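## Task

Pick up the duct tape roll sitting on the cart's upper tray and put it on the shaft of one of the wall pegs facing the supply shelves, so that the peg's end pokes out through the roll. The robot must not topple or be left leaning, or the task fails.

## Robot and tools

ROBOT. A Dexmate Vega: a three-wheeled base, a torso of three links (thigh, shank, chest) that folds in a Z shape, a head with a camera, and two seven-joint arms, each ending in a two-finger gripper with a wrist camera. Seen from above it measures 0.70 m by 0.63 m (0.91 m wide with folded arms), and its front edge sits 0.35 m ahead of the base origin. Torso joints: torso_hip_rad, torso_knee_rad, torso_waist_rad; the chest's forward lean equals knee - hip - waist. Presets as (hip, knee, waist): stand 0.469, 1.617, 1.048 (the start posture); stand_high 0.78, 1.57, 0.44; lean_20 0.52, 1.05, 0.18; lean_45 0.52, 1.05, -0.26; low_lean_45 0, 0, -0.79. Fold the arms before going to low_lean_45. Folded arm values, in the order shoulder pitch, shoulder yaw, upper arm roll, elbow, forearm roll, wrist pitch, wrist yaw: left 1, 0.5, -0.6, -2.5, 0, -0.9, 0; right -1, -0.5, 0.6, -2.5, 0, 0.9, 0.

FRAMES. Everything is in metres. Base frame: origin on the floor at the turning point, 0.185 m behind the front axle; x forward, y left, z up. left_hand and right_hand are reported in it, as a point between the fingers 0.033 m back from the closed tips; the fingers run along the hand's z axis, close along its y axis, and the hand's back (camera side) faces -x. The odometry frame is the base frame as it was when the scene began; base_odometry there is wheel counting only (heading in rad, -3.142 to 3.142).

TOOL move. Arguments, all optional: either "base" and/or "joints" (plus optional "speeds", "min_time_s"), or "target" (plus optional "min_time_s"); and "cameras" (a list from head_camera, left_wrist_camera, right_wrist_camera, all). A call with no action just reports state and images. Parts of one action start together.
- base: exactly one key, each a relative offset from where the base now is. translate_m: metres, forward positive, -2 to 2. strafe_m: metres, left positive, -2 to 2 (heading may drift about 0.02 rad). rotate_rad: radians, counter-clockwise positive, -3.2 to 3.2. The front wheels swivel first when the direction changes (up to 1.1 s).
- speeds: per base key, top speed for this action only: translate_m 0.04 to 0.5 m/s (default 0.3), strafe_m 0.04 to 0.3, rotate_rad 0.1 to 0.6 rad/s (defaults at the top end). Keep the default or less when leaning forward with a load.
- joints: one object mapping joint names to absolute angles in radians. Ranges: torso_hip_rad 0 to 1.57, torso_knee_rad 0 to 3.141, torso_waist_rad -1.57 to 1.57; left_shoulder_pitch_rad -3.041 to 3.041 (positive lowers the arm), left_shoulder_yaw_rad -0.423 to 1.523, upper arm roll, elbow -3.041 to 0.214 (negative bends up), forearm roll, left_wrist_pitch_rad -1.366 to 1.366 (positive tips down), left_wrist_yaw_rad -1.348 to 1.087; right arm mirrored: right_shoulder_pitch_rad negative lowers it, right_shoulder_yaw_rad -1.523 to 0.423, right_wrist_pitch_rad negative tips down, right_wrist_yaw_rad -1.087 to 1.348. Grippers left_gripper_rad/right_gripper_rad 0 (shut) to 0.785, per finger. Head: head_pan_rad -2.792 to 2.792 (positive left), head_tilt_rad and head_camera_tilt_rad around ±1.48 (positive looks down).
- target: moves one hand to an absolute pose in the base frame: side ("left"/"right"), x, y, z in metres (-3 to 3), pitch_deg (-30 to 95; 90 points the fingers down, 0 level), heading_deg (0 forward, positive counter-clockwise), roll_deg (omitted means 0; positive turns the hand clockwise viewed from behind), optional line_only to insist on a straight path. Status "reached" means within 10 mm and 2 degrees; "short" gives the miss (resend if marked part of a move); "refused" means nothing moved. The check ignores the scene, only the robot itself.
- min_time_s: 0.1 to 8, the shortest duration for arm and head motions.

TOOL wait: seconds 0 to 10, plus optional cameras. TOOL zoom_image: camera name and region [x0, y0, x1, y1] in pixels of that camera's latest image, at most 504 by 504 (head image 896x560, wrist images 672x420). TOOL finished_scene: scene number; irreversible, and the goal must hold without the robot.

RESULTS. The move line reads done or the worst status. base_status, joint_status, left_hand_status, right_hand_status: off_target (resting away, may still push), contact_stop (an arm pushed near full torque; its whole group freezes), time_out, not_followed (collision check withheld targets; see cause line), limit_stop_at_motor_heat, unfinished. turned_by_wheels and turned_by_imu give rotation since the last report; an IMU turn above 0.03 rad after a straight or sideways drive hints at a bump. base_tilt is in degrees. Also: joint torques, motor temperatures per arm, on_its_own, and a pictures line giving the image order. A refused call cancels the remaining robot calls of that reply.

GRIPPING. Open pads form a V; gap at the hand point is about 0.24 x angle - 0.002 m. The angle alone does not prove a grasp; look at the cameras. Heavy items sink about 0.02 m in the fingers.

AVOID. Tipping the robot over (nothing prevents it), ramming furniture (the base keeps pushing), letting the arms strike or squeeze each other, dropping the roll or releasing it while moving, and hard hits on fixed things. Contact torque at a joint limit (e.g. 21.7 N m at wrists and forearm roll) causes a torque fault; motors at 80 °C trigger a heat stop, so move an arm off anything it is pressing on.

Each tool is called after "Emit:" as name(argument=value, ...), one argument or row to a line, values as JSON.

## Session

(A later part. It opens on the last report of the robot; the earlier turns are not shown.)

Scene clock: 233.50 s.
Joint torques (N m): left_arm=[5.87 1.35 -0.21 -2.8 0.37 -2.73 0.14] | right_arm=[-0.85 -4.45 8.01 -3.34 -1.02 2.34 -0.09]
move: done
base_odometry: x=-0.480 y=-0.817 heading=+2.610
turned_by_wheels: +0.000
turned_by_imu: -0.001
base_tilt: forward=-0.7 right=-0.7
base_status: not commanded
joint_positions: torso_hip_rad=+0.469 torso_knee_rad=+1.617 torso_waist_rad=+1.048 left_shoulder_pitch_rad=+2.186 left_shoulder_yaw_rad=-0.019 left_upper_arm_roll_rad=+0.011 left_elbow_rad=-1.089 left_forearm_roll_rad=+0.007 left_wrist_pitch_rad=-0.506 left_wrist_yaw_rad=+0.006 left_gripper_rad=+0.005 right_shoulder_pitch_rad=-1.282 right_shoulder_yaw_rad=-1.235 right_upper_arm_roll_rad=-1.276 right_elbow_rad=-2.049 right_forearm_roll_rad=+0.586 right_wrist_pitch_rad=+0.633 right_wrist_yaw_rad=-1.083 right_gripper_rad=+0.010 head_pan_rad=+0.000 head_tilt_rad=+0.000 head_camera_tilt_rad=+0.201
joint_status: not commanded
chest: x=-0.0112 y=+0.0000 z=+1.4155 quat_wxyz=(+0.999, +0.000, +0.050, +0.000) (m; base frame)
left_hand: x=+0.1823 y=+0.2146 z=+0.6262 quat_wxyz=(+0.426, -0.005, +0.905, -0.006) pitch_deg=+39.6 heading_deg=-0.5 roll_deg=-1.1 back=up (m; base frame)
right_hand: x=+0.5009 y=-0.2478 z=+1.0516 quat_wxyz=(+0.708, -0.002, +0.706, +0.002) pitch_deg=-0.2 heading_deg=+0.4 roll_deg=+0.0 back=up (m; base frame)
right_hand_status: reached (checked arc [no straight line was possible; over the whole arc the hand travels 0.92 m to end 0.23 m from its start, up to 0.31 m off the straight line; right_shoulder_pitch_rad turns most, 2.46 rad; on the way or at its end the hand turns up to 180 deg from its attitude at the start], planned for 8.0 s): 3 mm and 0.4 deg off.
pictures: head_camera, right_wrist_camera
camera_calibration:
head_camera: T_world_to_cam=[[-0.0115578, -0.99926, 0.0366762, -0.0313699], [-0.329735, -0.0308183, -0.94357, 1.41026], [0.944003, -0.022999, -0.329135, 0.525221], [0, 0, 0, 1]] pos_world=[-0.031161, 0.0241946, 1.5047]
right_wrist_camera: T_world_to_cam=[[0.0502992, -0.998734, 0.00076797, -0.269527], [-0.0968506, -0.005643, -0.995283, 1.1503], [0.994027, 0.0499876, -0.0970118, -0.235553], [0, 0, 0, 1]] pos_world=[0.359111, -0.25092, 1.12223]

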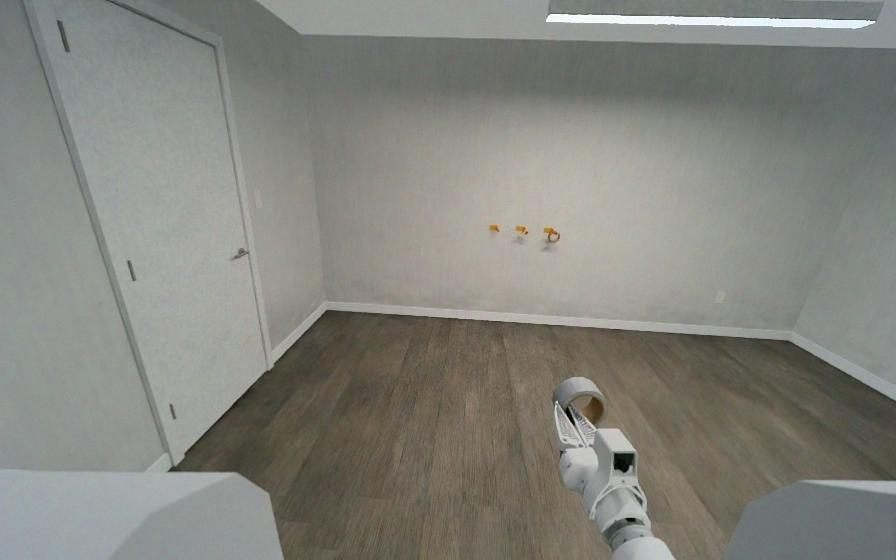

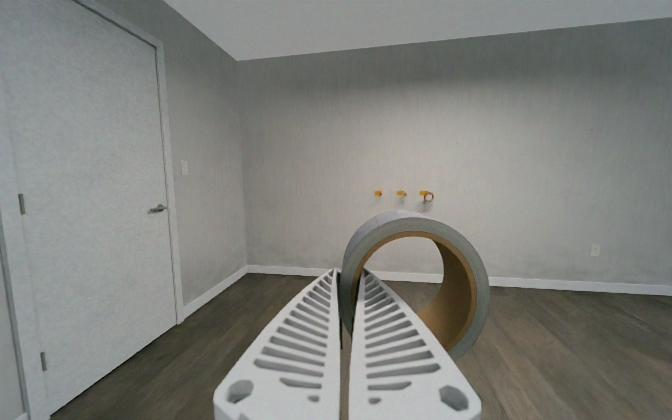

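Emit:
move(
  base={"rotate_rad":-0.08},
)

Emit:
move(
  base={"translate_m":1.85},
  cameras=["head_camera","right_wrist_camera"],
)

Emit:
zoom_image(
  camera="head_camera",
  region=[400, 200, 700, 400],
)

Emit:
zoom_image(
  camera="right_wrist_camera",
  region=[280, 100, 530, 270],
)

Scene clock: 249.80 s.
Joint torques (N m): left_arm=[5.06 -1.62 2.92 -3.34 0.19 -2.27 -0.08] | right_arm=[1.59 -4.34 8.47 -2.66 -1.16 2.94 -0.24]
move: done
base_odometry: x=-0.480 y=-0.817 heading=+2.530
turned_by_wheels: -0.080
turned_by_imu: -0.080
base_tilt: forward=-0.6 right=-0.8
base_status: done
joint_positions: torso_hip_rad=+0.469 torso_knee_rad=+1.617 torso_waist_rad=+1.048 left_shoulder_pitch_rad=+2.186 left_shoulder_yaw_rad=-0.019 left_upper_arm_roll_rad=+0.011 left_elbow_rad=-1.089 left_forearm_roll_rad=+0.007 left_wrist_pitch_rad=-0.506 left_wrist_yaw_rad=+0.006 left_gripper_rad=+0.005 right_shoulder_pitch_rad=-1.287 right_shoulder_yaw_rad=-1.235 right_upper_arm_roll_rad=-1.274 right_elbow_rad=-2.048 right_forearm_roll_rad=+0.588 right_wrist_pitch_rad=+0.633 right_wrist_yaw_rad=-1.087 right_gripper_rad=+0.010 head_pan_rad=+0.000 head_tilt_rad=+0.000 head_camera_tilt_rad=+0.201
joint_status: not commanded
chest: x=-0.0111 y=+0.0000 z=+1.4155 quat_wxyz=(+0.999, +0.000, +0.050, +0.000) (m; base frame)
left_hand: x=+0.1823 y=+0.2146 z=+0.6262 quat_wxyz=(+0.426, -0.005, +0.905, -0.006) pitch_deg=+39.6 heading_deg=-0.5 roll_deg=-1.1 back=up (m; base frame)
right_hand: x=+0.5000 y=-0.2499 z=+1.0499 quat_wxyz=(+0.707, +0.000, +0.707, +0.000) pitch_deg=+0.0 heading_deg=+0.0 roll_deg=+0.0 back=up (m; base frame)
pictures: none

Scene clock: 258.27 s.
Joint torques (N m): left_arm=[7.58 -1.75 0.62 -1.07 -0.93 -1.49 0.54] | right_arm=[-0.02 -6.18 8.49 -3.55 -1.14 2.33 -0.21]
move: done
base_odometry: x=-1.992 y=+0.249 heading=+2.528
turned_by_wheels: -0.002
turned_by_imu: -0.013
base_tilt: forward=-0.5 right=-0.7
base_status: done
joint_positions: torso_hip_rad=+0.469 torso_knee_rad=+1.617 torso_waist_rad=+1.048 left_shoulder_pitch_rad=+2.186 left_shoulder_yaw_rad=-0.019 left_upper_arm_roll_rad=+0.011 left_elbow_rad=-1.089 left_forearm_roll_rad=+0.007 left_wrist_pitch_rad=-0.506 left_wrist_yaw_rad=+0.006 left_gripper_rad=+0.005 right_shoulder_pitch_rad=-1.287 right_shoulder_yaw_rad=-1.235 right_upper_arm_roll_rad=-1.274 right_elbow_rad=-2.048 right_forearm_roll_rad=+0.588 right_wrist_pitch_rad=+0.633 right_wrist_yaw_rad=-1.087 right_gripper_rad=+0.010 head_pan_rad=+0.000 head_tilt_rad=+0.000 head_camera_tilt_rad=+0.201
joint_status: not commanded
chest: x=-0.0111 y=+0.0000 z=+1.4155 quat_wxyz=(+0.999, +0.000, +0.050, +0.000) (m; base frame)
left_hand: x=+0.1823 y=+0.2146 z=+0.6262 quat_wxyz=(+0.426, -0.005, +0.905, -0.006) pitch_deg=+39.6 heading_deg=-0.5 roll_deg=-1.1 back=up (m; base frame)
right_hand: x=+0.5001 y=-0.2499 z=+1.0499 quat_wxyz=(+0.707, +0.000, +0.707, +0.000) pitch_deg=+0.0 heading_deg=+0.0 roll_deg=+0.0 back=up (m; base frame)
pictures: head_camera, right_wrist_camera
camera_calibration:
head_camera: T_world_to_cam=[[-0.0115524, -0.99926, 0.0366796, -0.0313738], [-0.329824, -0.0308212, -0.943539, 1.41024], [0.943972, -0.0229979, -0.329224, 0.52526], [0, 0, 0, 1]] pos_world=[-0.0310622, 0.0241946, 1.5047]
right_wrist_camera: T_world_to_cam=[[0.04453, -0.999008, 0.00019512, -0.268119], [-0.100209, -0.00466105, -0.994956, 1.15004], [0.993969, 0.0442858, -0.100317, -0.232726], [0, 0, 0, 1]] pos_world=[0.358506, -0.252186, 1.12095]

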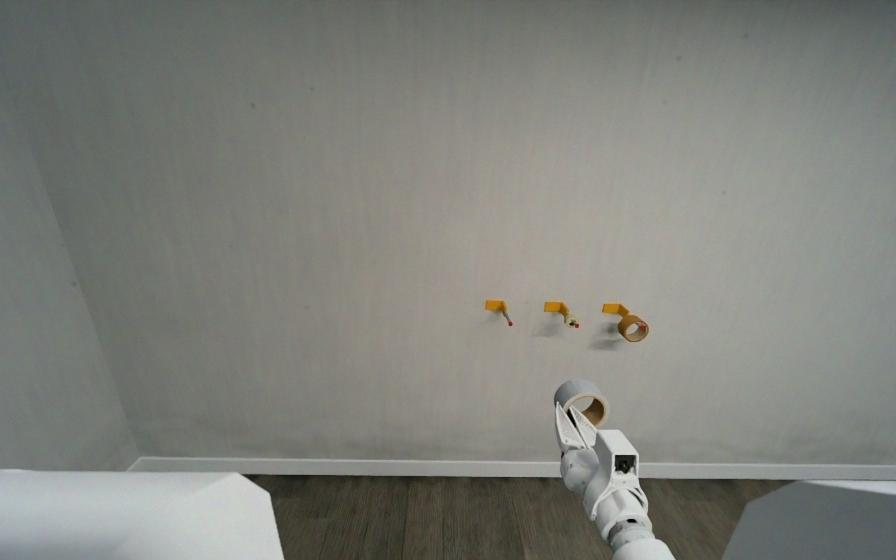

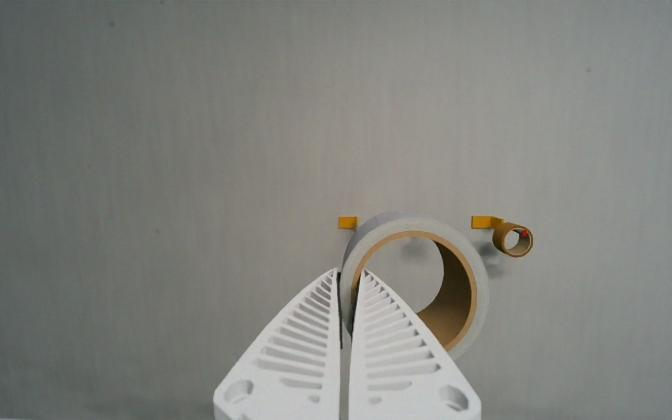

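Scaled by 1.680 from the camera's 896x560 image, which has a finer 960x600 frame.

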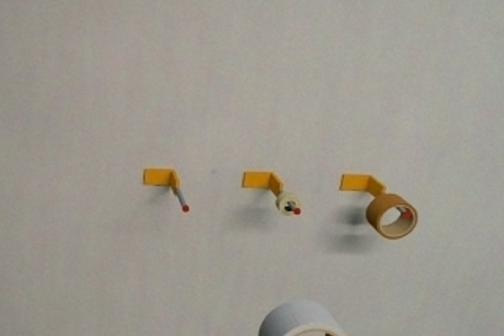

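Scaled by 2.016 from the camera's 672x420 image, which has a finer 960x600 frame.

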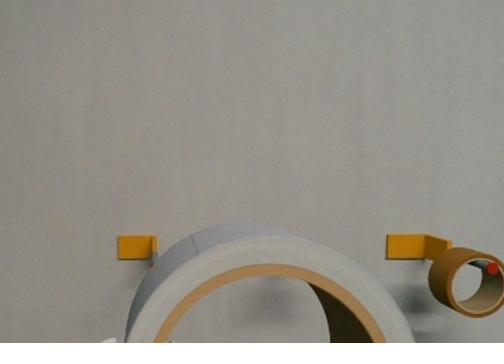

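Emit:
move(
  target={"side":"right","x":0.5,"y":-0.205,"z":0.88,"pitch_deg":0,"heading_deg":0},
)

Emit:
move(
  base={"translate_m":0.36},
  joints={"head_camera_tilt_rad":0.5},
  cameras=["head_camera","right_wrist_camera"],
)

Emit:
zoom_image(
  camera="head_camera",
  region=[430, 200, 680, 380],
)

Emit:
zoom_image(
  camera="right_wrist_camera",
  region=[280, 100, 580, 300],
)

Scene clock: 279.63 s.
Joint torques (N m): left_arm=[7.12 -2.12 3.74 -2.84 0.34 -0.58 -0.33] | right_arm=[11.02 0.21 0.14 -2.86 -0.46 3.34 -0.04]
move: done
base_odometry: x=-1.992 y=+0.249 heading=+2.528
turned_by_wheels: +0.000
turned_by_imu: -0.001
base_tilt: forward=-0.5 right=-0.7
base_status: not commanded
joint_positions: torso_hip_rad=+0.469 torso_knee_rad=+1.617 torso_waist_rad=+1.048 left_shoulder_pitch_rad=+2.186 left_shoulder_yaw_rad=-0.019 left_upper_arm_roll_rad=+0.011 left_elbow_rad=-1.089 left_forearm_roll_rad=+0.007 left_wrist_pitch_rad=-0.506 left_wrist_yaw_rad=+0.006 left_gripper_rad=+0.005 right_shoulder_pitch_rad=-1.316 right_shoulder_yaw_rad=-0.621 right_upper_arm_roll_rad=-1.326 right_elbow_rad=-1.113 right_forearm_roll_rad=+0.532 right_wrist_pitch_rad=+0.965 right_wrist_yaw_rad=-0.913 right_gripper_rad=+0.010 head_pan_rad=+0.000 head_tilt_rad=+0.000 head_camera_tilt_rad=+0.201
joint_status: not commanded
chest: x=-0.0111 y=+0.0000 z=+1.4155 quat_wxyz=(+0.999, +0.000, +0.050, +0.000) (m; base frame)
left_hand: x=+0.1823 y=+0.2146 z=+0.6262 quat_wxyz=(+0.426, -0.005, +0.905, -0.006) pitch_deg=+39.6 heading_deg=-0.5 roll_deg=-1.1 back=up (m; base frame)
right_hand: x=+0.5001 y=-0.2054 z=+0.8805 quat_wxyz=(+0.707, +0.000, +0.707, +0.000) pitch_deg=+0.0 heading_deg=+0.0 roll_deg=+0.0 back=up (m; base frame)
right_hand_status: reached (straight line, planned for 3.3 s): 1 mm and 0.0 deg off.
pictures: none

Scene clock: 282.40 s.
Joint torques (N m): left_arm=[5.24 -0.27 1.85 -3.02 -0.03 -1.59 0.1] | right_arm=[9.77 -0.71 0.26 -2.62 -0.74 2.5 0]
move: done
base_odometry: x=-2.286 y=+0.456 heading=+2.527
turned_by_wheels: -0.001
turned_by_imu: -0.003
base_tilt: forward=-0.5 right=-0.8
base_status: done
joint_positions: torso_hip_rad=+0.469 torso_knee_rad=+1.617 torso_waist_rad=+1.048 left_shoulder_pitch_rad=+2.186 left_shoulder_yaw_rad=-0.019 left_upper_arm_roll_rad=+0.011 left_elbow_rad=-1.089 left_forearm_roll_rad=+0.007 left_wrist_pitch_rad=-0.506 left_wrist_yaw_rad=+0.006 left_gripper_rad=+0.005 right_shoulder_pitch_rad=-1.316 right_shoulder_yaw_rad=-0.619 right_upper_arm_roll_rad=-1.326 right_elbow_rad=-1.109 right_forearm_roll_rad=+0.532 right_wrist_pitch_rad=+0.967 right_wrist_yaw_rad=-0.912 right_gripper_rad=+0.010 head_pan_rad=+0.000 head_tilt_rad=+0.000 head_camera_tilt_rad=+0.499
joint_status: all done
chest: x=-0.0110 y=+0.0000 z=+1.4155 quat_wxyz=(+0.999, +0.000, +0.050, +0.000) (m; base frame)
left_hand: x=+0.1823 y=+0.2146 z=+0.6262 quat_wxyz=(+0.425, -0.005, +0.905, -0.006) pitch_deg=+39.6 heading_deg=-0.5 roll_deg=-1.1 back=up (m; base frame)
right_hand: x=+0.5000 y=-0.2051 z=+0.8800 quat_wxyz=(+0.707, +0.000, +0.707, +0.000) pitch_deg=+0.0 heading_deg=+0.0 roll_deg=+0.0 back=up (m; base frame)
pictures: head_camera, right_wrist_camera
camera_calibration:
head_camera: T_world_to_cam=[[-0.000269775, -0.999255, 0.038595, -0.0333343], [-0.592831, -0.0309218, -0.804733, 1.18393], [0.805327, -0.0230974, -0.592381, 0.904563], [0, 0, 0, 1]] pos_world=[-0.0266057, 0.024193, 1.48988]
right_wrist_camera: T_world_to_cam=[[0.0438365, -0.999039, 0.000280556, -0.223066], [-0.100014, -0.00466787, -0.994975, 0.981157], [0.99402, 0.0435881, -0.100122, -0.252107], [0, 0, 0, 1]] pos_world=[0.358507, -0.207282, 0.951048]

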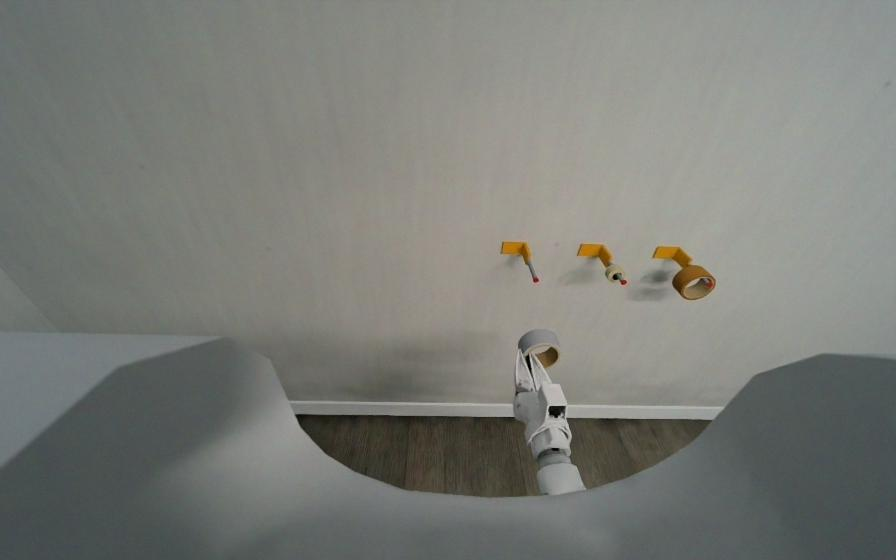

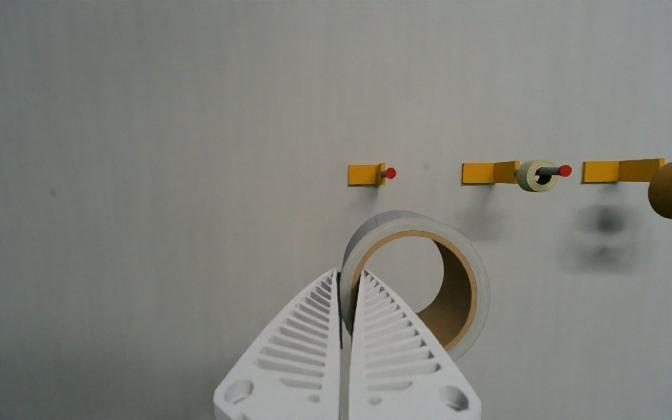

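Scaled by 2.016 from the camera's 896x560 image, which has a finer 960x600 frame.

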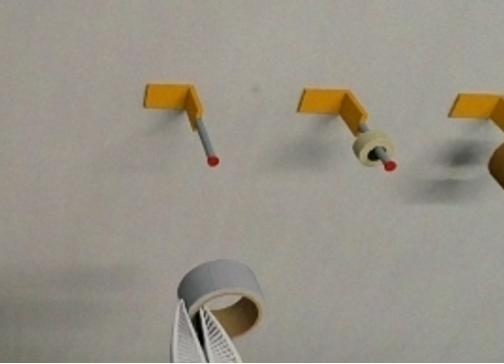

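Scaled by 1.680 from the camera's 672x420 image, which has a finer 960x600 frame.

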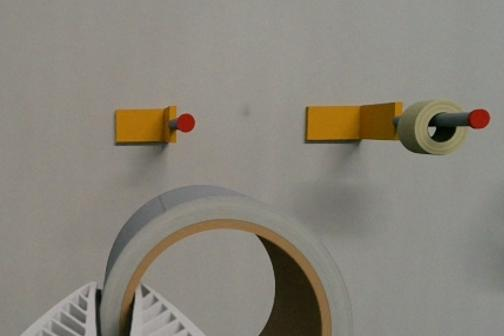

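Emit:
move(
  target={"side":"right","x":0.54,"y":-0.221,"z":0.945,"pitch_deg":0,"heading_deg":0,"line_only":true},
  cameras=["head_camera","right_wrist_camera"],
)

Emit:
zoom_image(
  camera="head_camera",
  region=[430, 200, 680, 380],
)

Emit:
zoom_image(
  camera="right_wrist_camera",
  region=[280, 170, 580, 370],
)

Scene clock: 298.03 s.
Joint torques (N m): left_arm=[9.32 -1.03 2.73 -2.6 0.1 -2.61 -0.06] | right_arm=[22.14 -6.39 8.27 -4.95 -0.9 2.44 -0.08]
move: done
base_odometry: x=-2.286 y=+0.456 heading=+2.527
turned_by_wheels: +0.000
turned_by_imu: -0.001
base_tilt: forward=-0.5 right=-0.7
base_status: not commanded
joint_positions: torso_hip_rad=+0.469 torso_knee_rad=+1.617 torso_waist_rad=+1.048 left_shoulder_pitch_rad=+2.186 left_shoulder_yaw_rad=-0.019 left_upper_arm_roll_rad=+0.011 left_elbow_rad=-1.089 left_forearm_roll_rad=+0.007 left_wrist_pitch_rad=-0.506 left_wrist_yaw_rad=+0.006 left_gripper_rad=+0.005 right_shoulder_pitch_rad=-1.246 right_shoulder_yaw_rad=-0.835 right_upper_arm_roll_rad=-1.310 right_elbow_rad=-1.474 right_forearm_roll_rad=+0.598 right_wrist_pitch_rad=+0.776 right_wrist_yaw_rad=-0.935 right_gripper_rad=+0.010 head_pan_rad=+0.000 head_tilt_rad=+0.000 head_camera_tilt_rad=+0.499
joint_status: not commanded
chest: x=-0.0110 y=+0.0000 z=+1.4155 quat_wxyz=(+0.999, +0.000, +0.050, +0.000) (m; base frame)
left_hand: x=+0.1823 y=+0.2146 z=+0.6262 quat_wxyz=(+0.425, -0.005, +0.905, -0.006) pitch_deg=+39.6 heading_deg=-0.5 roll_deg=-1.1 back=up (m; base frame)
right_hand: x=+0.5392 y=-0.2208 z=+0.9437 quat_wxyz=(+0.707, +0.000, +0.707, +0.000) pitch_deg=+0.0 heading_deg=+0.0 roll_deg=+0.0 back=up (m; base frame)
right_hand_status: reached (straight line, planned for 1.5 s): 2 mm and 0.0 deg off.
pictures: head_camera, right_wrist_camera
camera_calibration:
head_camera: T_world_to_cam=[[-0.000269775, -0.999255, 0.038595, -0.0333343], [-0.592831, -0.0309218, -0.804733, 1.18393], [0.805327, -0.0230974, -0.592381, 0.904563], [0, 0, 0, 1]] pos_world=[-0.0266057, 0.024193, 1.48988]
right_wrist_camera: T_world_to_cam=[[0.0441307, -0.999026, 0.000214273, -0.240535], [-0.100805, -0.0046663, -0.994895, 1.04872], [0.993927, 0.0438839, -0.100912, -0.283093], [0, 0, 0, 1]] pos_world=[0.397705, -0.222984, 1.01485]

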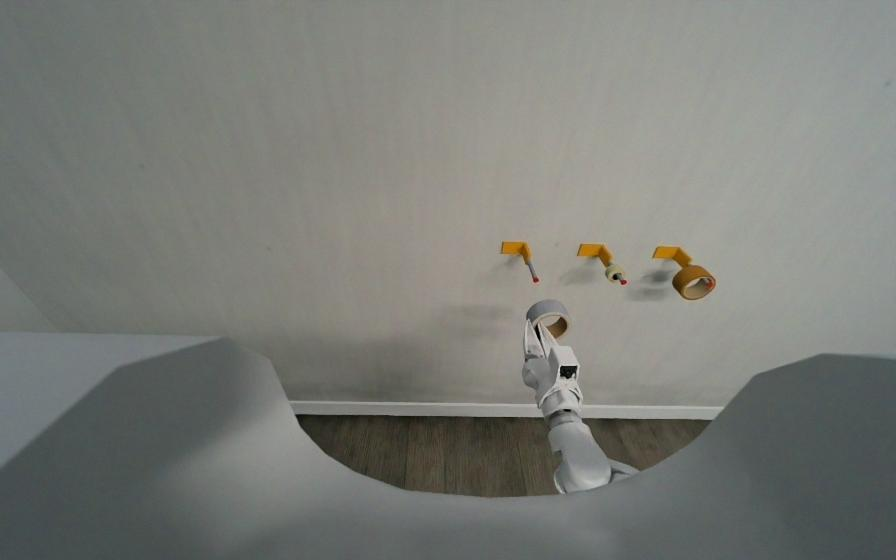

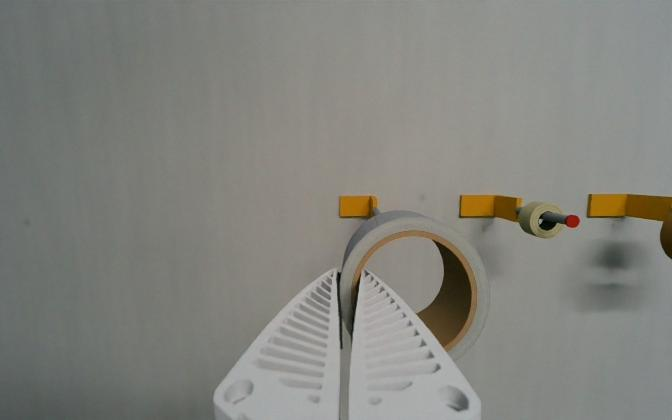

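Scaled by 2.016 from the camera's 896x560 image, which has a finer 960x600 frame.

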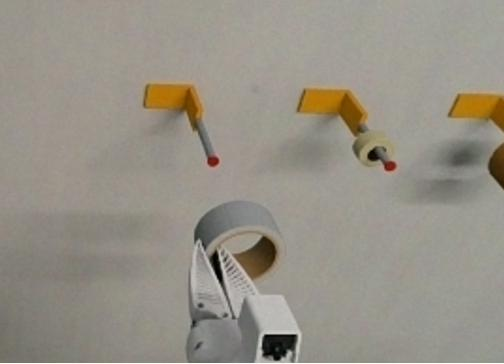

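Scaled by 1.680 from the camera's 672x420 image, which has a finer 960x600 frame.

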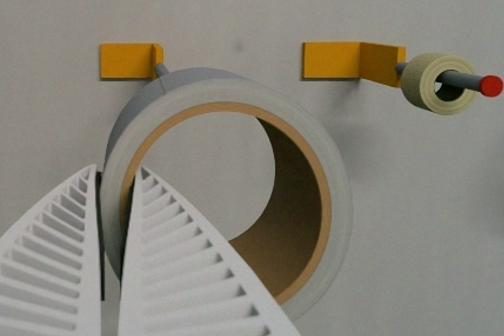

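Emit:
move(
  target={"side":"right","x":0.66,"y":-0.221,"z":0.945,"pitch_deg":0,"heading_deg":0,"line_only":true},
  cameras=["head_camera","right_wrist_camera"],
)

Emit:
zoom_image(
  camera="head_camera",
  region=[450, 210, 630, 340],
)

Emit:
zoom_image(
  camera="right_wrist_camera",
  region=[280, 170, 580, 370],
)

Scene clock: 311.03 s.
Joint torques (N m): left_arm=[8.32 2.85 3.07 -2 0.48 -2.73 0.25] | right_arm=[27.82 0.11 9.11 -0.94 -0.23 2.43 -0.15]
move: done
base_odometry: x=-2.286 y=+0.456 heading=+2.527
turned_by_wheels: +0.000
turned_by_imu: -0.001
base_tilt: forward=-0.5 right=-0.7
base_status: not commanded
joint_positions: torso_hip_rad=+0.469 torso_knee_rad=+1.617 torso_waist_rad=+1.048 left_shoulder_pitch_rad=+2.186 left_shoulder_yaw_rad=-0.019 left_upper_arm_roll_rad=+0.011 left_elbow_rad=-1.089 left_forearm_roll_rad=+0.007 left_wrist_pitch_rad=-0.506 left_wrist_yaw_rad=+0.006 left_gripper_rad=+0.005 right_shoulder_pitch_rad=-1.056 right_shoulder_yaw_rad=-0.609 right_upper_arm_roll_rad=-1.268 right_elbow_rad=-1.092 right_forearm_roll_rad=+0.833 right_wrist_pitch_rad=+0.751 right_wrist_yaw_rad=-0.631 right_gripper_rad=+0.010 head_pan_rad=+0.000 head_tilt_rad=+0.000 head_camera_tilt_rad=+0.499
joint_status: not commanded
chest: x=-0.0110 y=+0.0000 z=+1.4155 quat_wxyz=(+0.999, +0.000, +0.050, +0.000) (m; base frame)
left_hand: x=+0.1823 y=+0.2146 z=+0.6262 quat_wxyz=(+0.425, -0.005, +0.905, -0.006) pitch_deg=+39.6 heading_deg=-0.5 roll_deg=-1.1 back=up (m; base frame)
right_hand: x=+0.6586 y=-0.2209 z=+0.9444 quat_wxyz=(+0.707, +0.000, +0.707, +0.000) pitch_deg=+0.0 heading_deg=+0.0 roll_deg=+0.0 back=up (m; base frame)
right_hand_status: reached (straight line, planned for 1.5 s): 2 mm and 0.1 deg off.
pictures: head_camera, right_wrist_camera
camera_calibration:
head_camera: T_world_to_cam=[[-0.000269775, -0.999255, 0.038595, -0.0333343], [-0.592831, -0.0309218, -0.804733, 1.18393], [0.805327, -0.0230974, -0.592381, 0.904563], [0, 0, 0, 1]] pos_world=[-0.0266057, 0.024193, 1.48988]
right_wrist_camera: T_world_to_cam=[[0.0443649, -0.999015, 0.000491037, -0.246406], [-0.100801, -0.00496543, -0.994894, 1.06138], [0.993917, 0.0440889, -0.100922, -0.401628], [0, 0, 0, 1]] pos_world=[0.517105, -0.223186, 1.01555]

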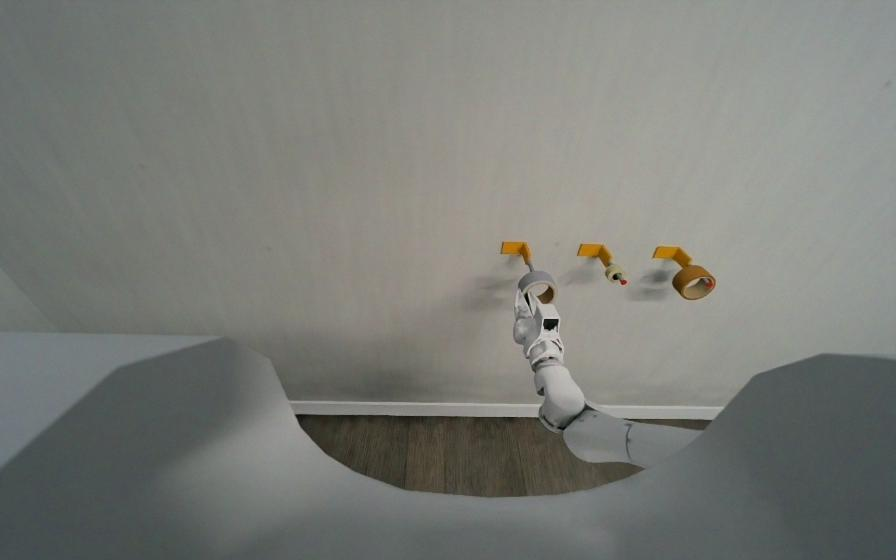

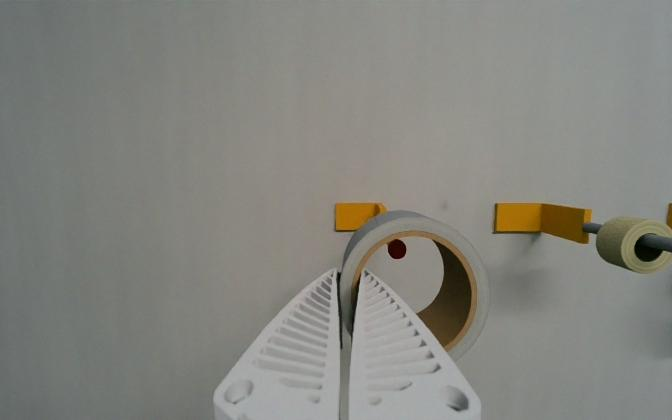

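Scaled by 2.800 from the camera's 896x560 image, which has a finer 960x600 frame.

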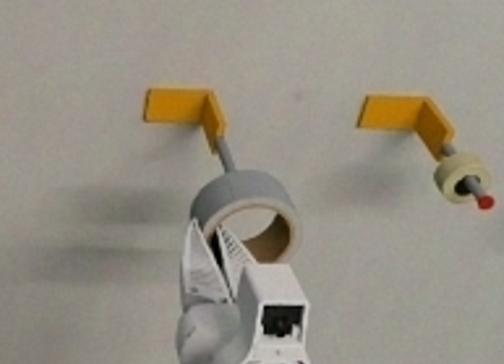

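Scaled by 1.680 from the camera's 672x420 image, which has a finer 960x600 frame.

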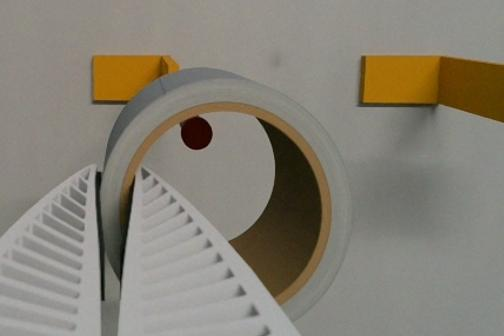

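Emit:
move(
  target={"side":"right","x":0.67,"y":-0.216,"z":0.945,"pitch_deg":0,"heading_deg":0,"line_only":true},
)

Emit:
move(
  target={"side":"right","x":0.725,"y":-0.216,"z":0.945,"pitch_deg":0,"heading_deg":0,"line_only":true},
  cameras=["head_camera","right_wrist_camera"],
)

Emit:
zoom_image(
  camera="head_camera",
  region=[450, 210, 630, 340],
)

Emit:
zoom_image(
  camera="right_wrist_camera",
  region=[280, 170, 580, 370],
)

Scene clock: 322.33 s.
Joint torques (N m): left_arm=[7.2 1.61 1.23 -3.21 -0.34 -2.06 -0.11] | right_arm=[28.13 -0.57 8.24 0 -0.64 2.44 0.38]
move: done
base_odometry: x=-2.286 y=+0.456 heading=+2.527
turned_by_wheels: +0.000
turned_by_imu: +0.000
base_tilt: forward=-0.6 right=-0.6
base_status: not commanded
joint_positions: torso_hip_rad=+0.469 torso_knee_rad=+1.617 torso_waist_rad=+1.048 left_shoulder_pitch_rad=+2.186 left_shoulder_yaw_rad=-0.019 left_upper_arm_roll_rad=+0.011 left_elbow_rad=-1.089 left_forearm_roll_rad=+0.007 left_wrist_pitch_rad=-0.506 left_wrist_yaw_rad=+0.006 left_gripper_rad=+0.005 right_shoulder_pitch_rad=-1.038 right_shoulder_yaw_rad=-0.573 right_upper_arm_roll_rad=-1.264 right_elbow_rad=-1.043 right_forearm_roll_rad=+0.845 right_wrist_pitch_rad=+0.747 right_wrist_yaw_rad=-0.608 right_gripper_rad=+0.010 head_pan_rad=+0.000 head_tilt_rad=+0.000 head_camera_tilt_rad=+0.499
joint_status: not commanded
chest: x=-0.0110 y=+0.0000 z=+1.4155 quat_wxyz=(+0.999, +0.000, +0.050, +0.000) (m; base frame)
left_hand: x=+0.1823 y=+0.2146 z=+0.6262 quat_wxyz=(+0.425, -0.005, +0.905, -0.006) pitch_deg=+39.6 heading_deg=-0.5 roll_deg=-1.1 back=up (m; base frame)
right_hand: x=+0.6688 y=-0.2163 z=+0.9445 quat_wxyz=(+0.707, +0.000, +0.707, +0.000) pitch_deg=+0.0 heading_deg=+0.0 roll_deg=+0.0 back=up (m; base frame)
right_hand_status: reached (straight line, planned for 0.5 s): 1 mm and 0.1 deg off.
pictures: none

Scene clock: 325.30 s.
Joint torques (N m): left_arm=[7.6 -2.41 0.34 -1.28 0.13 -2.83 0.12] | right_arm=[30.75 3.6 6.94 -1.89 -0.3 2.58 0.01]
move: done
base_odometry: x=-2.286 y=+0.456 heading=+2.527
turned_by_wheels: +0.000
turned_by_imu: +0.000
base_tilt: forward=-0.5 right=-0.8
base_status: not commanded
joint_positions: torso_hip_rad=+0.469 torso_knee_rad=+1.617 torso_waist_rad=+1.048 left_shoulder_pitch_rad=+2.186 left_shoulder_yaw_rad=-0.019 left_upper_arm_roll_rad=+0.011 left_elbow_rad=-1.089 left_forearm_roll_rad=+0.007 left_wrist_pitch_rad=-0.506 left_wrist_yaw_rad=+0.006 left_gripper_rad=+0.005 right_shoulder_pitch_rad=-0.935 right_shoulder_yaw_rad=-0.341 right_upper_arm_roll_rad=-1.210 right_elbow_rad=-0.627 right_forearm_roll_rad=+0.962 right_wrist_pitch_rad=+0.786 right_wrist_yaw_rad=-0.358 right_gripper_rad=+0.010 head_pan_rad=+0.000 head_tilt_rad=+0.000 head_camera_tilt_rad=+0.499
joint_status: not commanded
chest: x=-0.0110 y=+0.0000 z=+1.4155 quat_wxyz=(+0.999, +0.000, +0.050, +0.000) (m; base frame)
left_hand: x=+0.1823 y=+0.2146 z=+0.6262 quat_wxyz=(+0.425, -0.005, +0.905, -0.006) pitch_deg=+39.6 heading_deg=-0.5 roll_deg=-1.1 back=up (m; base frame)
right_hand: x=+0.7243 y=-0.2159 z=+0.9445 quat_wxyz=(+0.707, +0.000, +0.707, +0.000) pitch_deg=+0.0 heading_deg=+0.0 roll_deg=+0.0 back=up (m; base frame)
right_hand_status: reached (straight line, planned for 1.6 s): 1 mm and 0.1 deg off.
pictures: head_camera, right_wrist_camera
camera_calibration:
head_camera: T_world_to_cam=[[-0.000269775, -0.999255, 0.038595, -0.0333343], [-0.592831, -0.0309218, -0.804733, 1.18393], [0.805327, -0.0230974, -0.592381, 0.904563], [0, 0, 0, 1]] pos_world=[-0.0266057, 0.024193, 1.48988]
right_wrist_camera: T_world_to_cam=[[0.0443549, -0.999016, 0.000395999, -0.244223], [-0.100706, -0.00486558, -0.994904, 1.06801], [0.993927, 0.044089, -0.100823, -0.467256], [0, 0, 0, 1]] pos_world=[0.582805, -0.218186, 1.01555]

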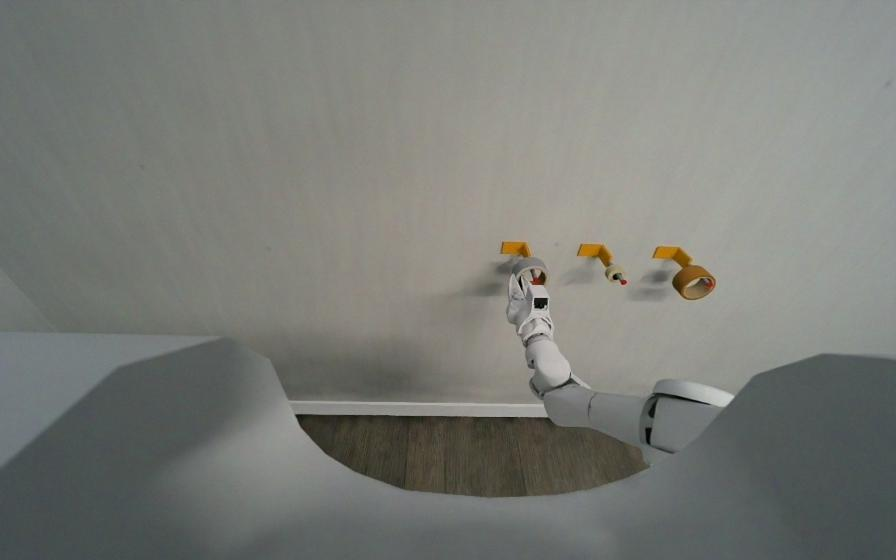

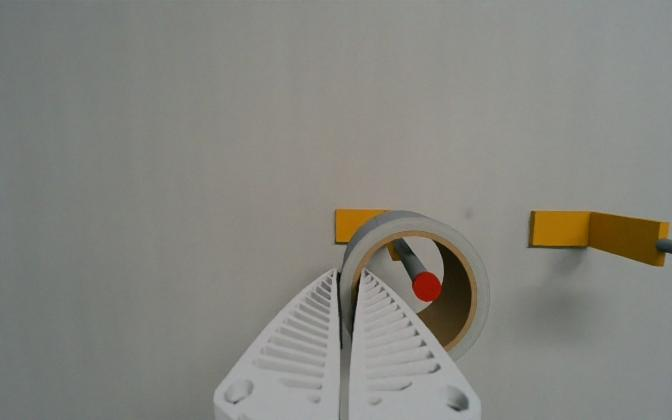

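Scaled by 2.800 from the camera's 896x560 image, which has a finer 960x600 frame.

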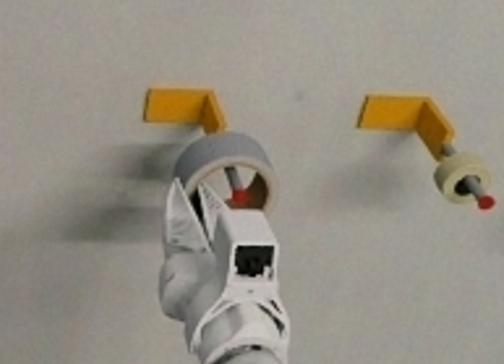

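Scaled by 1.680 from the camera's 672x420 image, which has a finer 960x600 frame.

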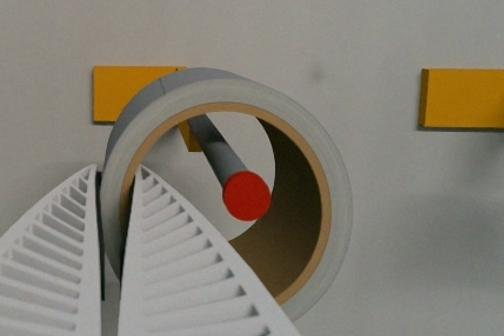

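Emit:
move(
  target={"side":"right","x":0.727,"y":-0.218,"z":0.93,"pitch_deg":0,"heading_deg":0,"line_only":true},
  cameras=["head_camera","right_wrist_camera"],
)

Emit:
zoom_image(
  camera="right_wrist_camera",
  region=[280, 170, 580, 370],
)

Scene clock: 331.07 s.
Joint torques (N m): left_arm=[5.48 -0.84 0.2 -3.29 -0.56 -0.91 0.31] | right_arm=[30.75 2.79 6.94 -0.06 -0.11 3.3 0.14]
move: refused
base_odometry: x=-2.286 y=+0.456 heading=+2.527
turned_by_wheels: +0.000
turned_by_imu: +0.000
base_tilt: forward=-0.7 right=-0.9
base_status: not commanded
joint_positions: torso_hip_rad=+0.469 torso_knee_rad=+1.617 torso_waist_rad=+1.048 left_shoulder_pitch_rad=+2.186 left_shoulder_yaw_rad=-0.019 left_upper_arm_roll_rad=+0.011 left_elbow_rad=-1.089 left_forearm_roll_rad=+0.007 left_wrist_pitch_rad=-0.506 left_wrist_yaw_rad=+0.006 left_gripper_rad=+0.005 right_shoulder_pitch_rad=-0.934 right_shoulder_yaw_rad=-0.338 right_upper_arm_roll_rad=-1.210 right_elbow_rad=-0.623 right_forearm_roll_rad=+0.963 right_wrist_pitch_rad=+0.786 right_wrist_yaw_rad=-0.355 right_gripper_rad=+0.010 head_pan_rad=+0.000 head_tilt_rad=+0.000 head_camera_tilt_rad=+0.499
joint_status: not commanded
chest: x=-0.0110 y=+0.0000 z=+1.4155 quat_wxyz=(+0.999, +0.000, +0.050, +0.000) (m; base frame)
left_hand: x=+0.1823 y=+0.2146 z=+0.6262 quat_wxyz=(+0.425, -0.005, +0.905, -0.006) pitch_deg=+39.6 heading_deg=-0.5 roll_deg=-1.1 back=up (m; base frame)
right_hand: x=+0.7247 y=-0.2159 z=+0.9445 quat_wxyz=(+0.707, +0.000, +0.707, +0.000) pitch_deg=+0.0 heading_deg=+0.0 roll_deg=+0.0 back=up (m; base frame)
right_hand_status: refused: no posture of the arm gets there (right_forearm_roll_rad at its limit): the closest leaves the hand 0.6 cm and 0 deg from the pose. Nothing moved.
pictures: head_camera, right_wrist_camera
camera_calibration:
head_camera: T_world_to_cam=[[-0.000269775, -0.999255, 0.038595, -0.0333343], [-0.592831, -0.0309218, -0.804733, 1.18393], [0.805327, -0.0230974, -0.592381, 0.904563], [0, 0, 0, 1]] pos_world=[-0.0266057, 0.024193, 1.48988]
right_wrist_camera: T_world_to_cam=[[0.0443545, -0.999016, 0.000391682, -0.244236], [-0.100805, -0.00486563, -0.994894, 1.0682], [0.993917, 0.0440886, -0.100922, -0.467537], [0, 0, 0, 1]] pos_world=[0.583205, -0.218186, 1.01565]

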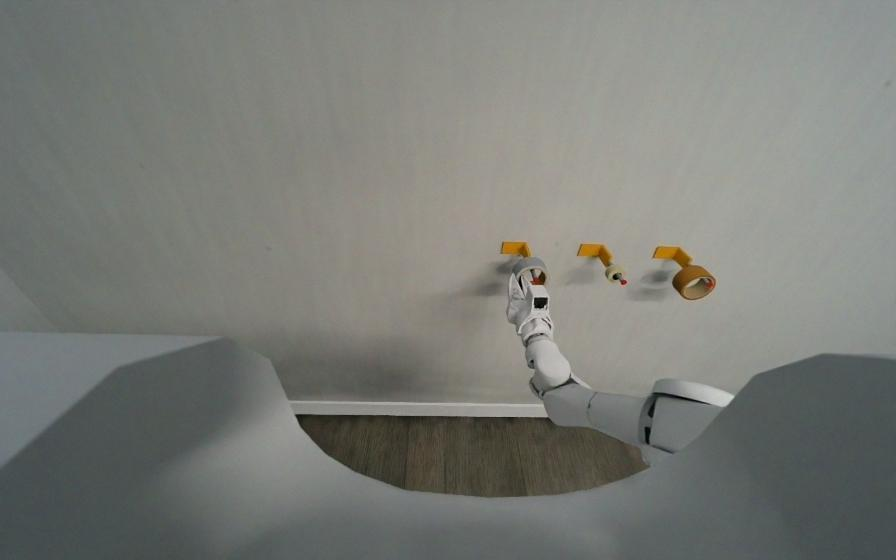

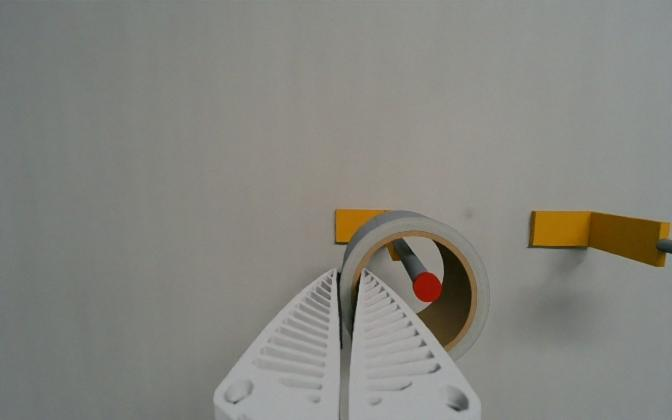

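Scaled by 1.680 from the camera's 672x420 image, which has a finer 960x600 frame.

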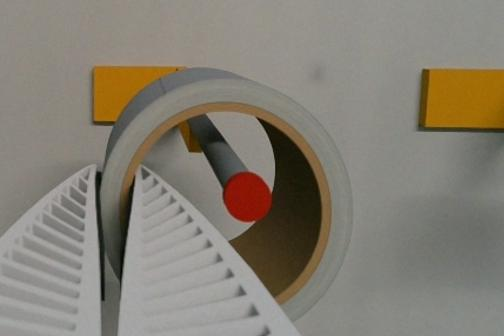

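Emit:
move(
  target={"side":"right","x":0.716,"y":-0.218,"z":0.931,"pitch_deg":0,"heading_deg":0,"line_only":true},
  cameras=["head_camera","right_wrist_camera"],
)

Emit:
zoom_image(
  camera="right_wrist_camera",
  region=[280, 170, 580, 370],
)

Scene clock: 336.57 s.
Joint torques (N m): left_arm=[7.09 -0.49 0.92 -1.68 -0.38 -1.91 0.07] | right_arm=[9.91 0.36 6.27 -2.11 -0.09 3.74 -0.04]
move: done
base_odometry: x=-2.286 y=+0.456 heading=+2.527
turned_by_wheels: +0.000
turned_by_imu: +0.000
base_tilt: forward=-0.6 right=-0.8
base_status: not commanded
joint_positions: torso_hip_rad=+0.469 torso_knee_rad=+1.617 torso_waist_rad=+1.048 left_shoulder_pitch_rad=+2.186 left_shoulder_yaw_rad=-0.019 left_upper_arm_roll_rad=+0.011 left_elbow_rad=-1.089 left_forearm_roll_rad=+0.007 left_wrist_pitch_rad=-0.506 left_wrist_yaw_rad=+0.006 left_gripper_rad=+0.005 right_shoulder_pitch_rad=-0.937 right_shoulder_yaw_rad=-0.238 right_upper_arm_roll_rad=-1.182 right_elbow_rad=-0.431 right_forearm_roll_rad=+0.997 right_wrist_pitch_rad=+0.861 right_wrist_yaw_rad=-0.250 right_gripper_rad=+0.010 head_pan_rad=+0.000 head_tilt_rad=+0.000 head_camera_tilt_rad=+0.499
joint_status: not commanded
chest: x=-0.0110 y=+0.0000 z=+1.4155 quat_wxyz=(+0.999, +0.000, +0.050, +0.000) (m; base frame)
left_hand: x=+0.1823 y=+0.2146 z=+0.6262 quat_wxyz=(+0.425, -0.005, +0.905, -0.006) pitch_deg=+39.6 heading_deg=-0.5 roll_deg=-1.1 back=up (m; base frame)
right_hand: x=+0.7163 y=-0.2179 z=+0.9314 quat_wxyz=(+0.707, +0.000, +0.707, +0.000) pitch_deg=+0.0 heading_deg=+0.0 roll_deg=+0.0 back=up (m; base frame)
right_hand_status: reached (straight line, planned for 0.9 s): 1 mm and 0.0 deg off.
pictures: head_camera, right_wrist_camera
camera_calibration:
head_camera: T_world_to_cam=[[-0.000269775, -0.999255, 0.038595, -0.0333343], [-0.592831, -0.0309218, -0.804733, 1.18393], [0.805327, -0.0230974, -0.592381, 0.904563], [0, 0, 0, 1]] pos_world=[-0.0266057, 0.024193, 1.48988]
right_wrist_camera: T_world_to_cam=[[0.0443436, -0.999016, 0.000332535, -0.245791], [-0.0999076, -0.00476582, -0.994985, 1.0538], [0.994008, 0.044088, -0.100021, -0.461389], [0, 0, 0, 1]] pos_world=[0.574807, -0.220185, 1.00245]

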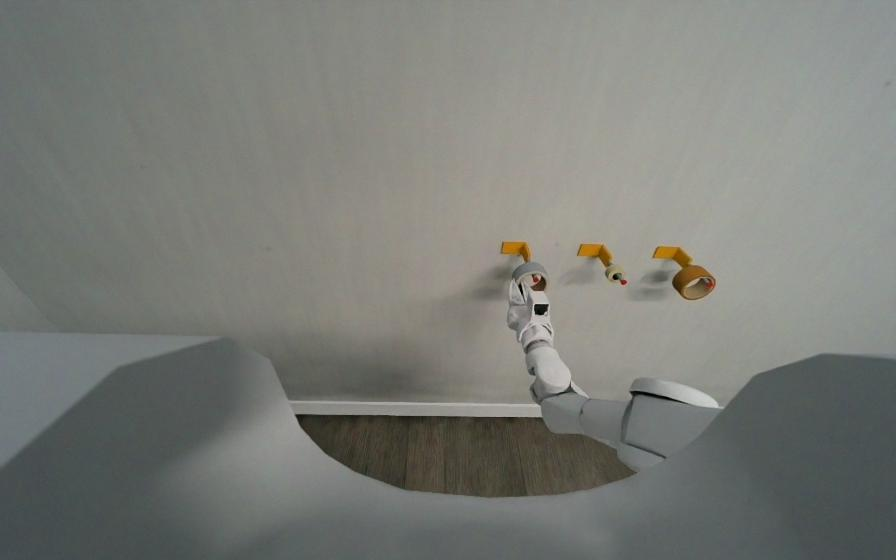

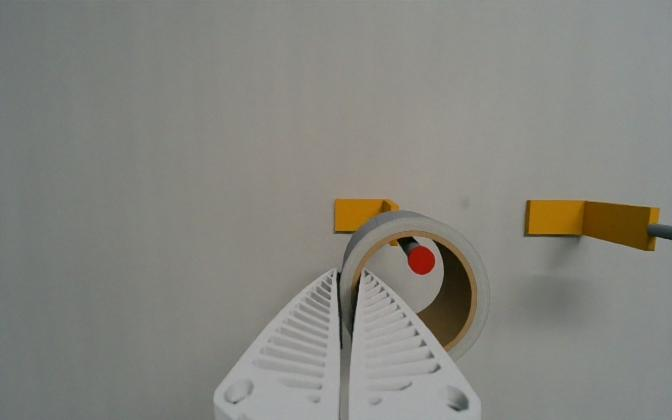

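Scaled by 1.680 from the camera's 672x420 image, which has a finer 960x600 frame.

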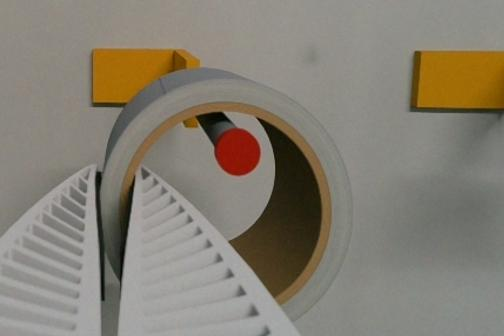

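Emit:
move(
  target={"side":"right","x":0.715,"y":-0.218,"z":0.926,"pitch_deg":0,"heading_deg":0,"line_only":true},
  cameras=["right_wrist_camera"],
)

Emit:
zoom_image(
  camera="right_wrist_camera",
  region=[280, 170, 580, 370],
)

Scene clock: 340.27 s.
Joint torques (N m): left_arm=[7.59 0.47 2.42 -2.42 0.82 -1.89 -0.16] | right_arm=[9.36 1.71 5.67 -1.36 -0.04 3.72 0.16]
move: refused
base_odometry: x=-2.286 y=+0.456 heading=+2.527
turned_by_wheels: +0.000
turned_by_imu: +0.000
base_tilt: forward=-0.4 right=-0.9
base_status: not commanded
joint_positions: torso_hip_rad=+0.469 torso_knee_rad=+1.617 torso_waist_rad=+1.048 left_shoulder_pitch_rad=+2.186 left_shoulder_yaw_rad=-0.019 left_upper_arm_roll_rad=+0.011 left_elbow_rad=-1.089 left_forearm_roll_rad=+0.007 left_wrist_pitch_rad=-0.506 left_wrist_yaw_rad=+0.006 left_gripper_rad=+0.005 right_shoulder_pitch_rad=-0.938 right_shoulder_yaw_rad=-0.236 right_upper_arm_roll_rad=-1.181 right_elbow_rad=-0.427 right_forearm_roll_rad=+0.997 right_wrist_pitch_rad=+0.862 right_wrist_yaw_rad=-0.248 right_gripper_rad=+0.010 head_pan_rad=+0.000 head_tilt_rad=+0.000 head_camera_tilt_rad=+0.499
joint_status: not commanded
chest: x=-0.0110 y=+0.0000 z=+1.4155 quat_wxyz=(+0.999, +0.000, +0.050, +0.000) (m; base frame)
left_hand: x=+0.1823 y=+0.2146 z=+0.6262 quat_wxyz=(+0.425, -0.005, +0.905, -0.006) pitch_deg=+39.6 heading_deg=-0.5 roll_deg=-1.1 back=up (m; base frame)
right_hand: x=+0.7161 y=-0.2179 z=+0.9312 quat_wxyz=(+0.707, +0.000, +0.707, +0.000) pitch_deg=+0.0 heading_deg=+0.0 roll_deg=+0.0 back=up (m; base frame)
right_hand_status: refused: no posture of the arm gets there (out of reach): the closest leaves the hand 0.3 cm and 0 deg from the pose. Nothing moved.
pictures: right_wrist_camera
camera_calibration:
right_wrist_camera: T_world_to_cam=[[0.0443535, -0.999016, 0.000427581, -0.245879], [-0.100002, -0.00486567, -0.994975, 1.05349], [0.993998, 0.0440879, -0.10012, -0.461016], [0, 0, 0, 1]] pos_world=[0.574507, -0.220186, 1.00215]

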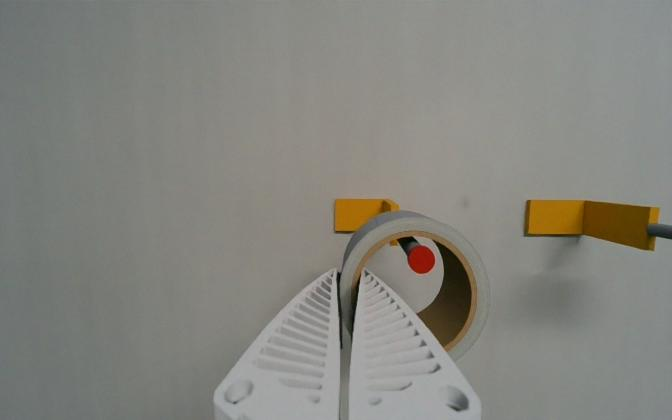

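Scaled by 1.680 from the camera's 672x420 image, which has a finer 960x600 frame.

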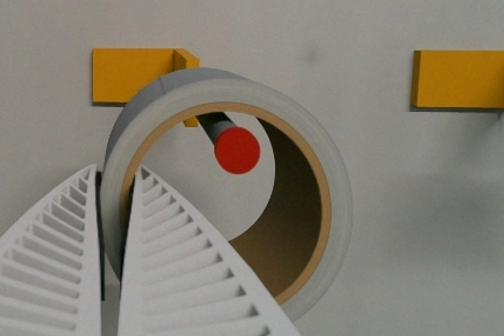

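Emit:
move(
  joints={"torso_hip_rad":0.455,"torso_knee_rad":1.603,"torso_waist_rad":1.048},
  min_time_s=1.5,
  cameras=["right_wrist_camera"],
)

Emit:
zoom_image(
  camera="right_wrist_camera",
  region=[280, 170, 580, 370],
)

Scene clock: 345.83 s.
Joint torques (N m): left_arm=[6.63 -0.11 1.25 -2.06 0.66 -1.49 -0.13] | right_arm=[9.42 1.9 5.99 0.07 -0.09 2.97 0.27]
move: done
base_odometry: x=-2.286 y=+0.456 heading=+2.527
turned_by_wheels: +0.000
turned_by_imu: +0.000
base_tilt: forward=-0.4 right=-0.7
base_status: not commanded
joint_positions: torso_hip_rad=+0.455 torso_knee_rad=+1.603 torso_waist_rad=+1.048 left_shoulder_pitch_rad=+2.186 left_shoulder_yaw_rad=-0.019 left_upper_arm_roll_rad=+0.011 left_elbow_rad=-1.089 left_forearm_roll_rad=+0.007 left_wrist_pitch_rad=-0.506 left_wrist_yaw_rad=+0.006 left_gripper_rad=+0.005 right_shoulder_pitch_rad=-0.938 right_shoulder_yaw_rad=-0.236 right_upper_arm_roll_rad=-1.181 right_elbow_rad=-0.427 right_forearm_roll_rad=+0.997 right_wrist_pitch_rad=+0.862 right_wrist_yaw_rad=-0.248 right_gripper_rad=+0.010 head_pan_rad=+0.000 head_tilt_rad=+0.000 head_camera_tilt_rad=+0.499
joint_status: all done
chest: x=-0.0076 y=+0.0000 z=+1.4110 quat_wxyz=(+0.999, +0.000, +0.050, +0.000) (m; base frame)
left_hand: x=+0.1857 y=+0.2146 z=+0.6218 quat_wxyz=(+0.426, -0.005, +0.905, -0.006) pitch_deg=+39.6 heading_deg=-0.5 roll_deg=-1.1 back=up (m; base frame)
right_hand: x=+0.7195 y=-0.2179 z=+0.9268 quat_wxyz=(+0.707, +0.000, +0.707, +0.000) pitch_deg=+0.0 heading_deg=+0.0 roll_deg=+0.0 back=up (m; base frame)
pictures: right_wrist_camera
camera_calibration:
right_wrist_camera: T_world_to_cam=[[0.0443539, -0.999016, 0.000431899, -0.246037], [-0.0999031, -0.00486561, -0.994985, 1.04942], [0.994008, 0.0440883, -0.100021, -0.46504], [0, 0, 0, 1]] pos_world=[0.578007, -0.220186, 0.997748]

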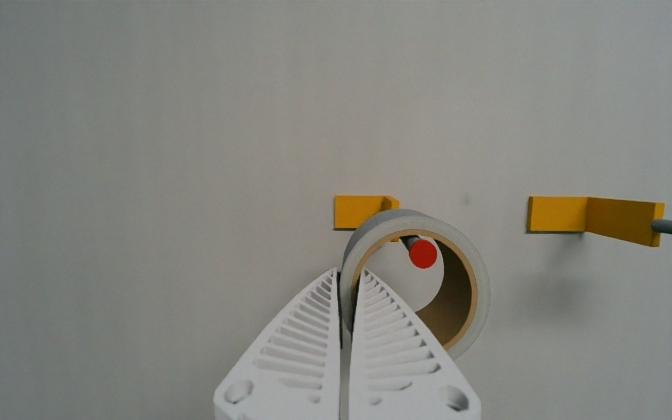

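Scaled by 1.680 from the camera's 672x420 image, which has a finer 960x600 frame.

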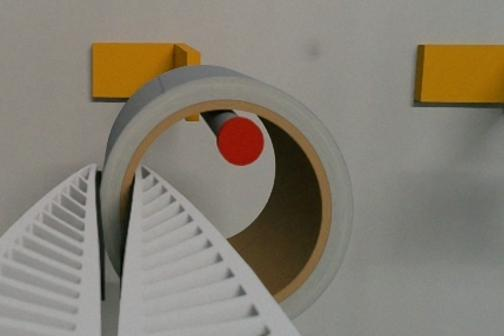

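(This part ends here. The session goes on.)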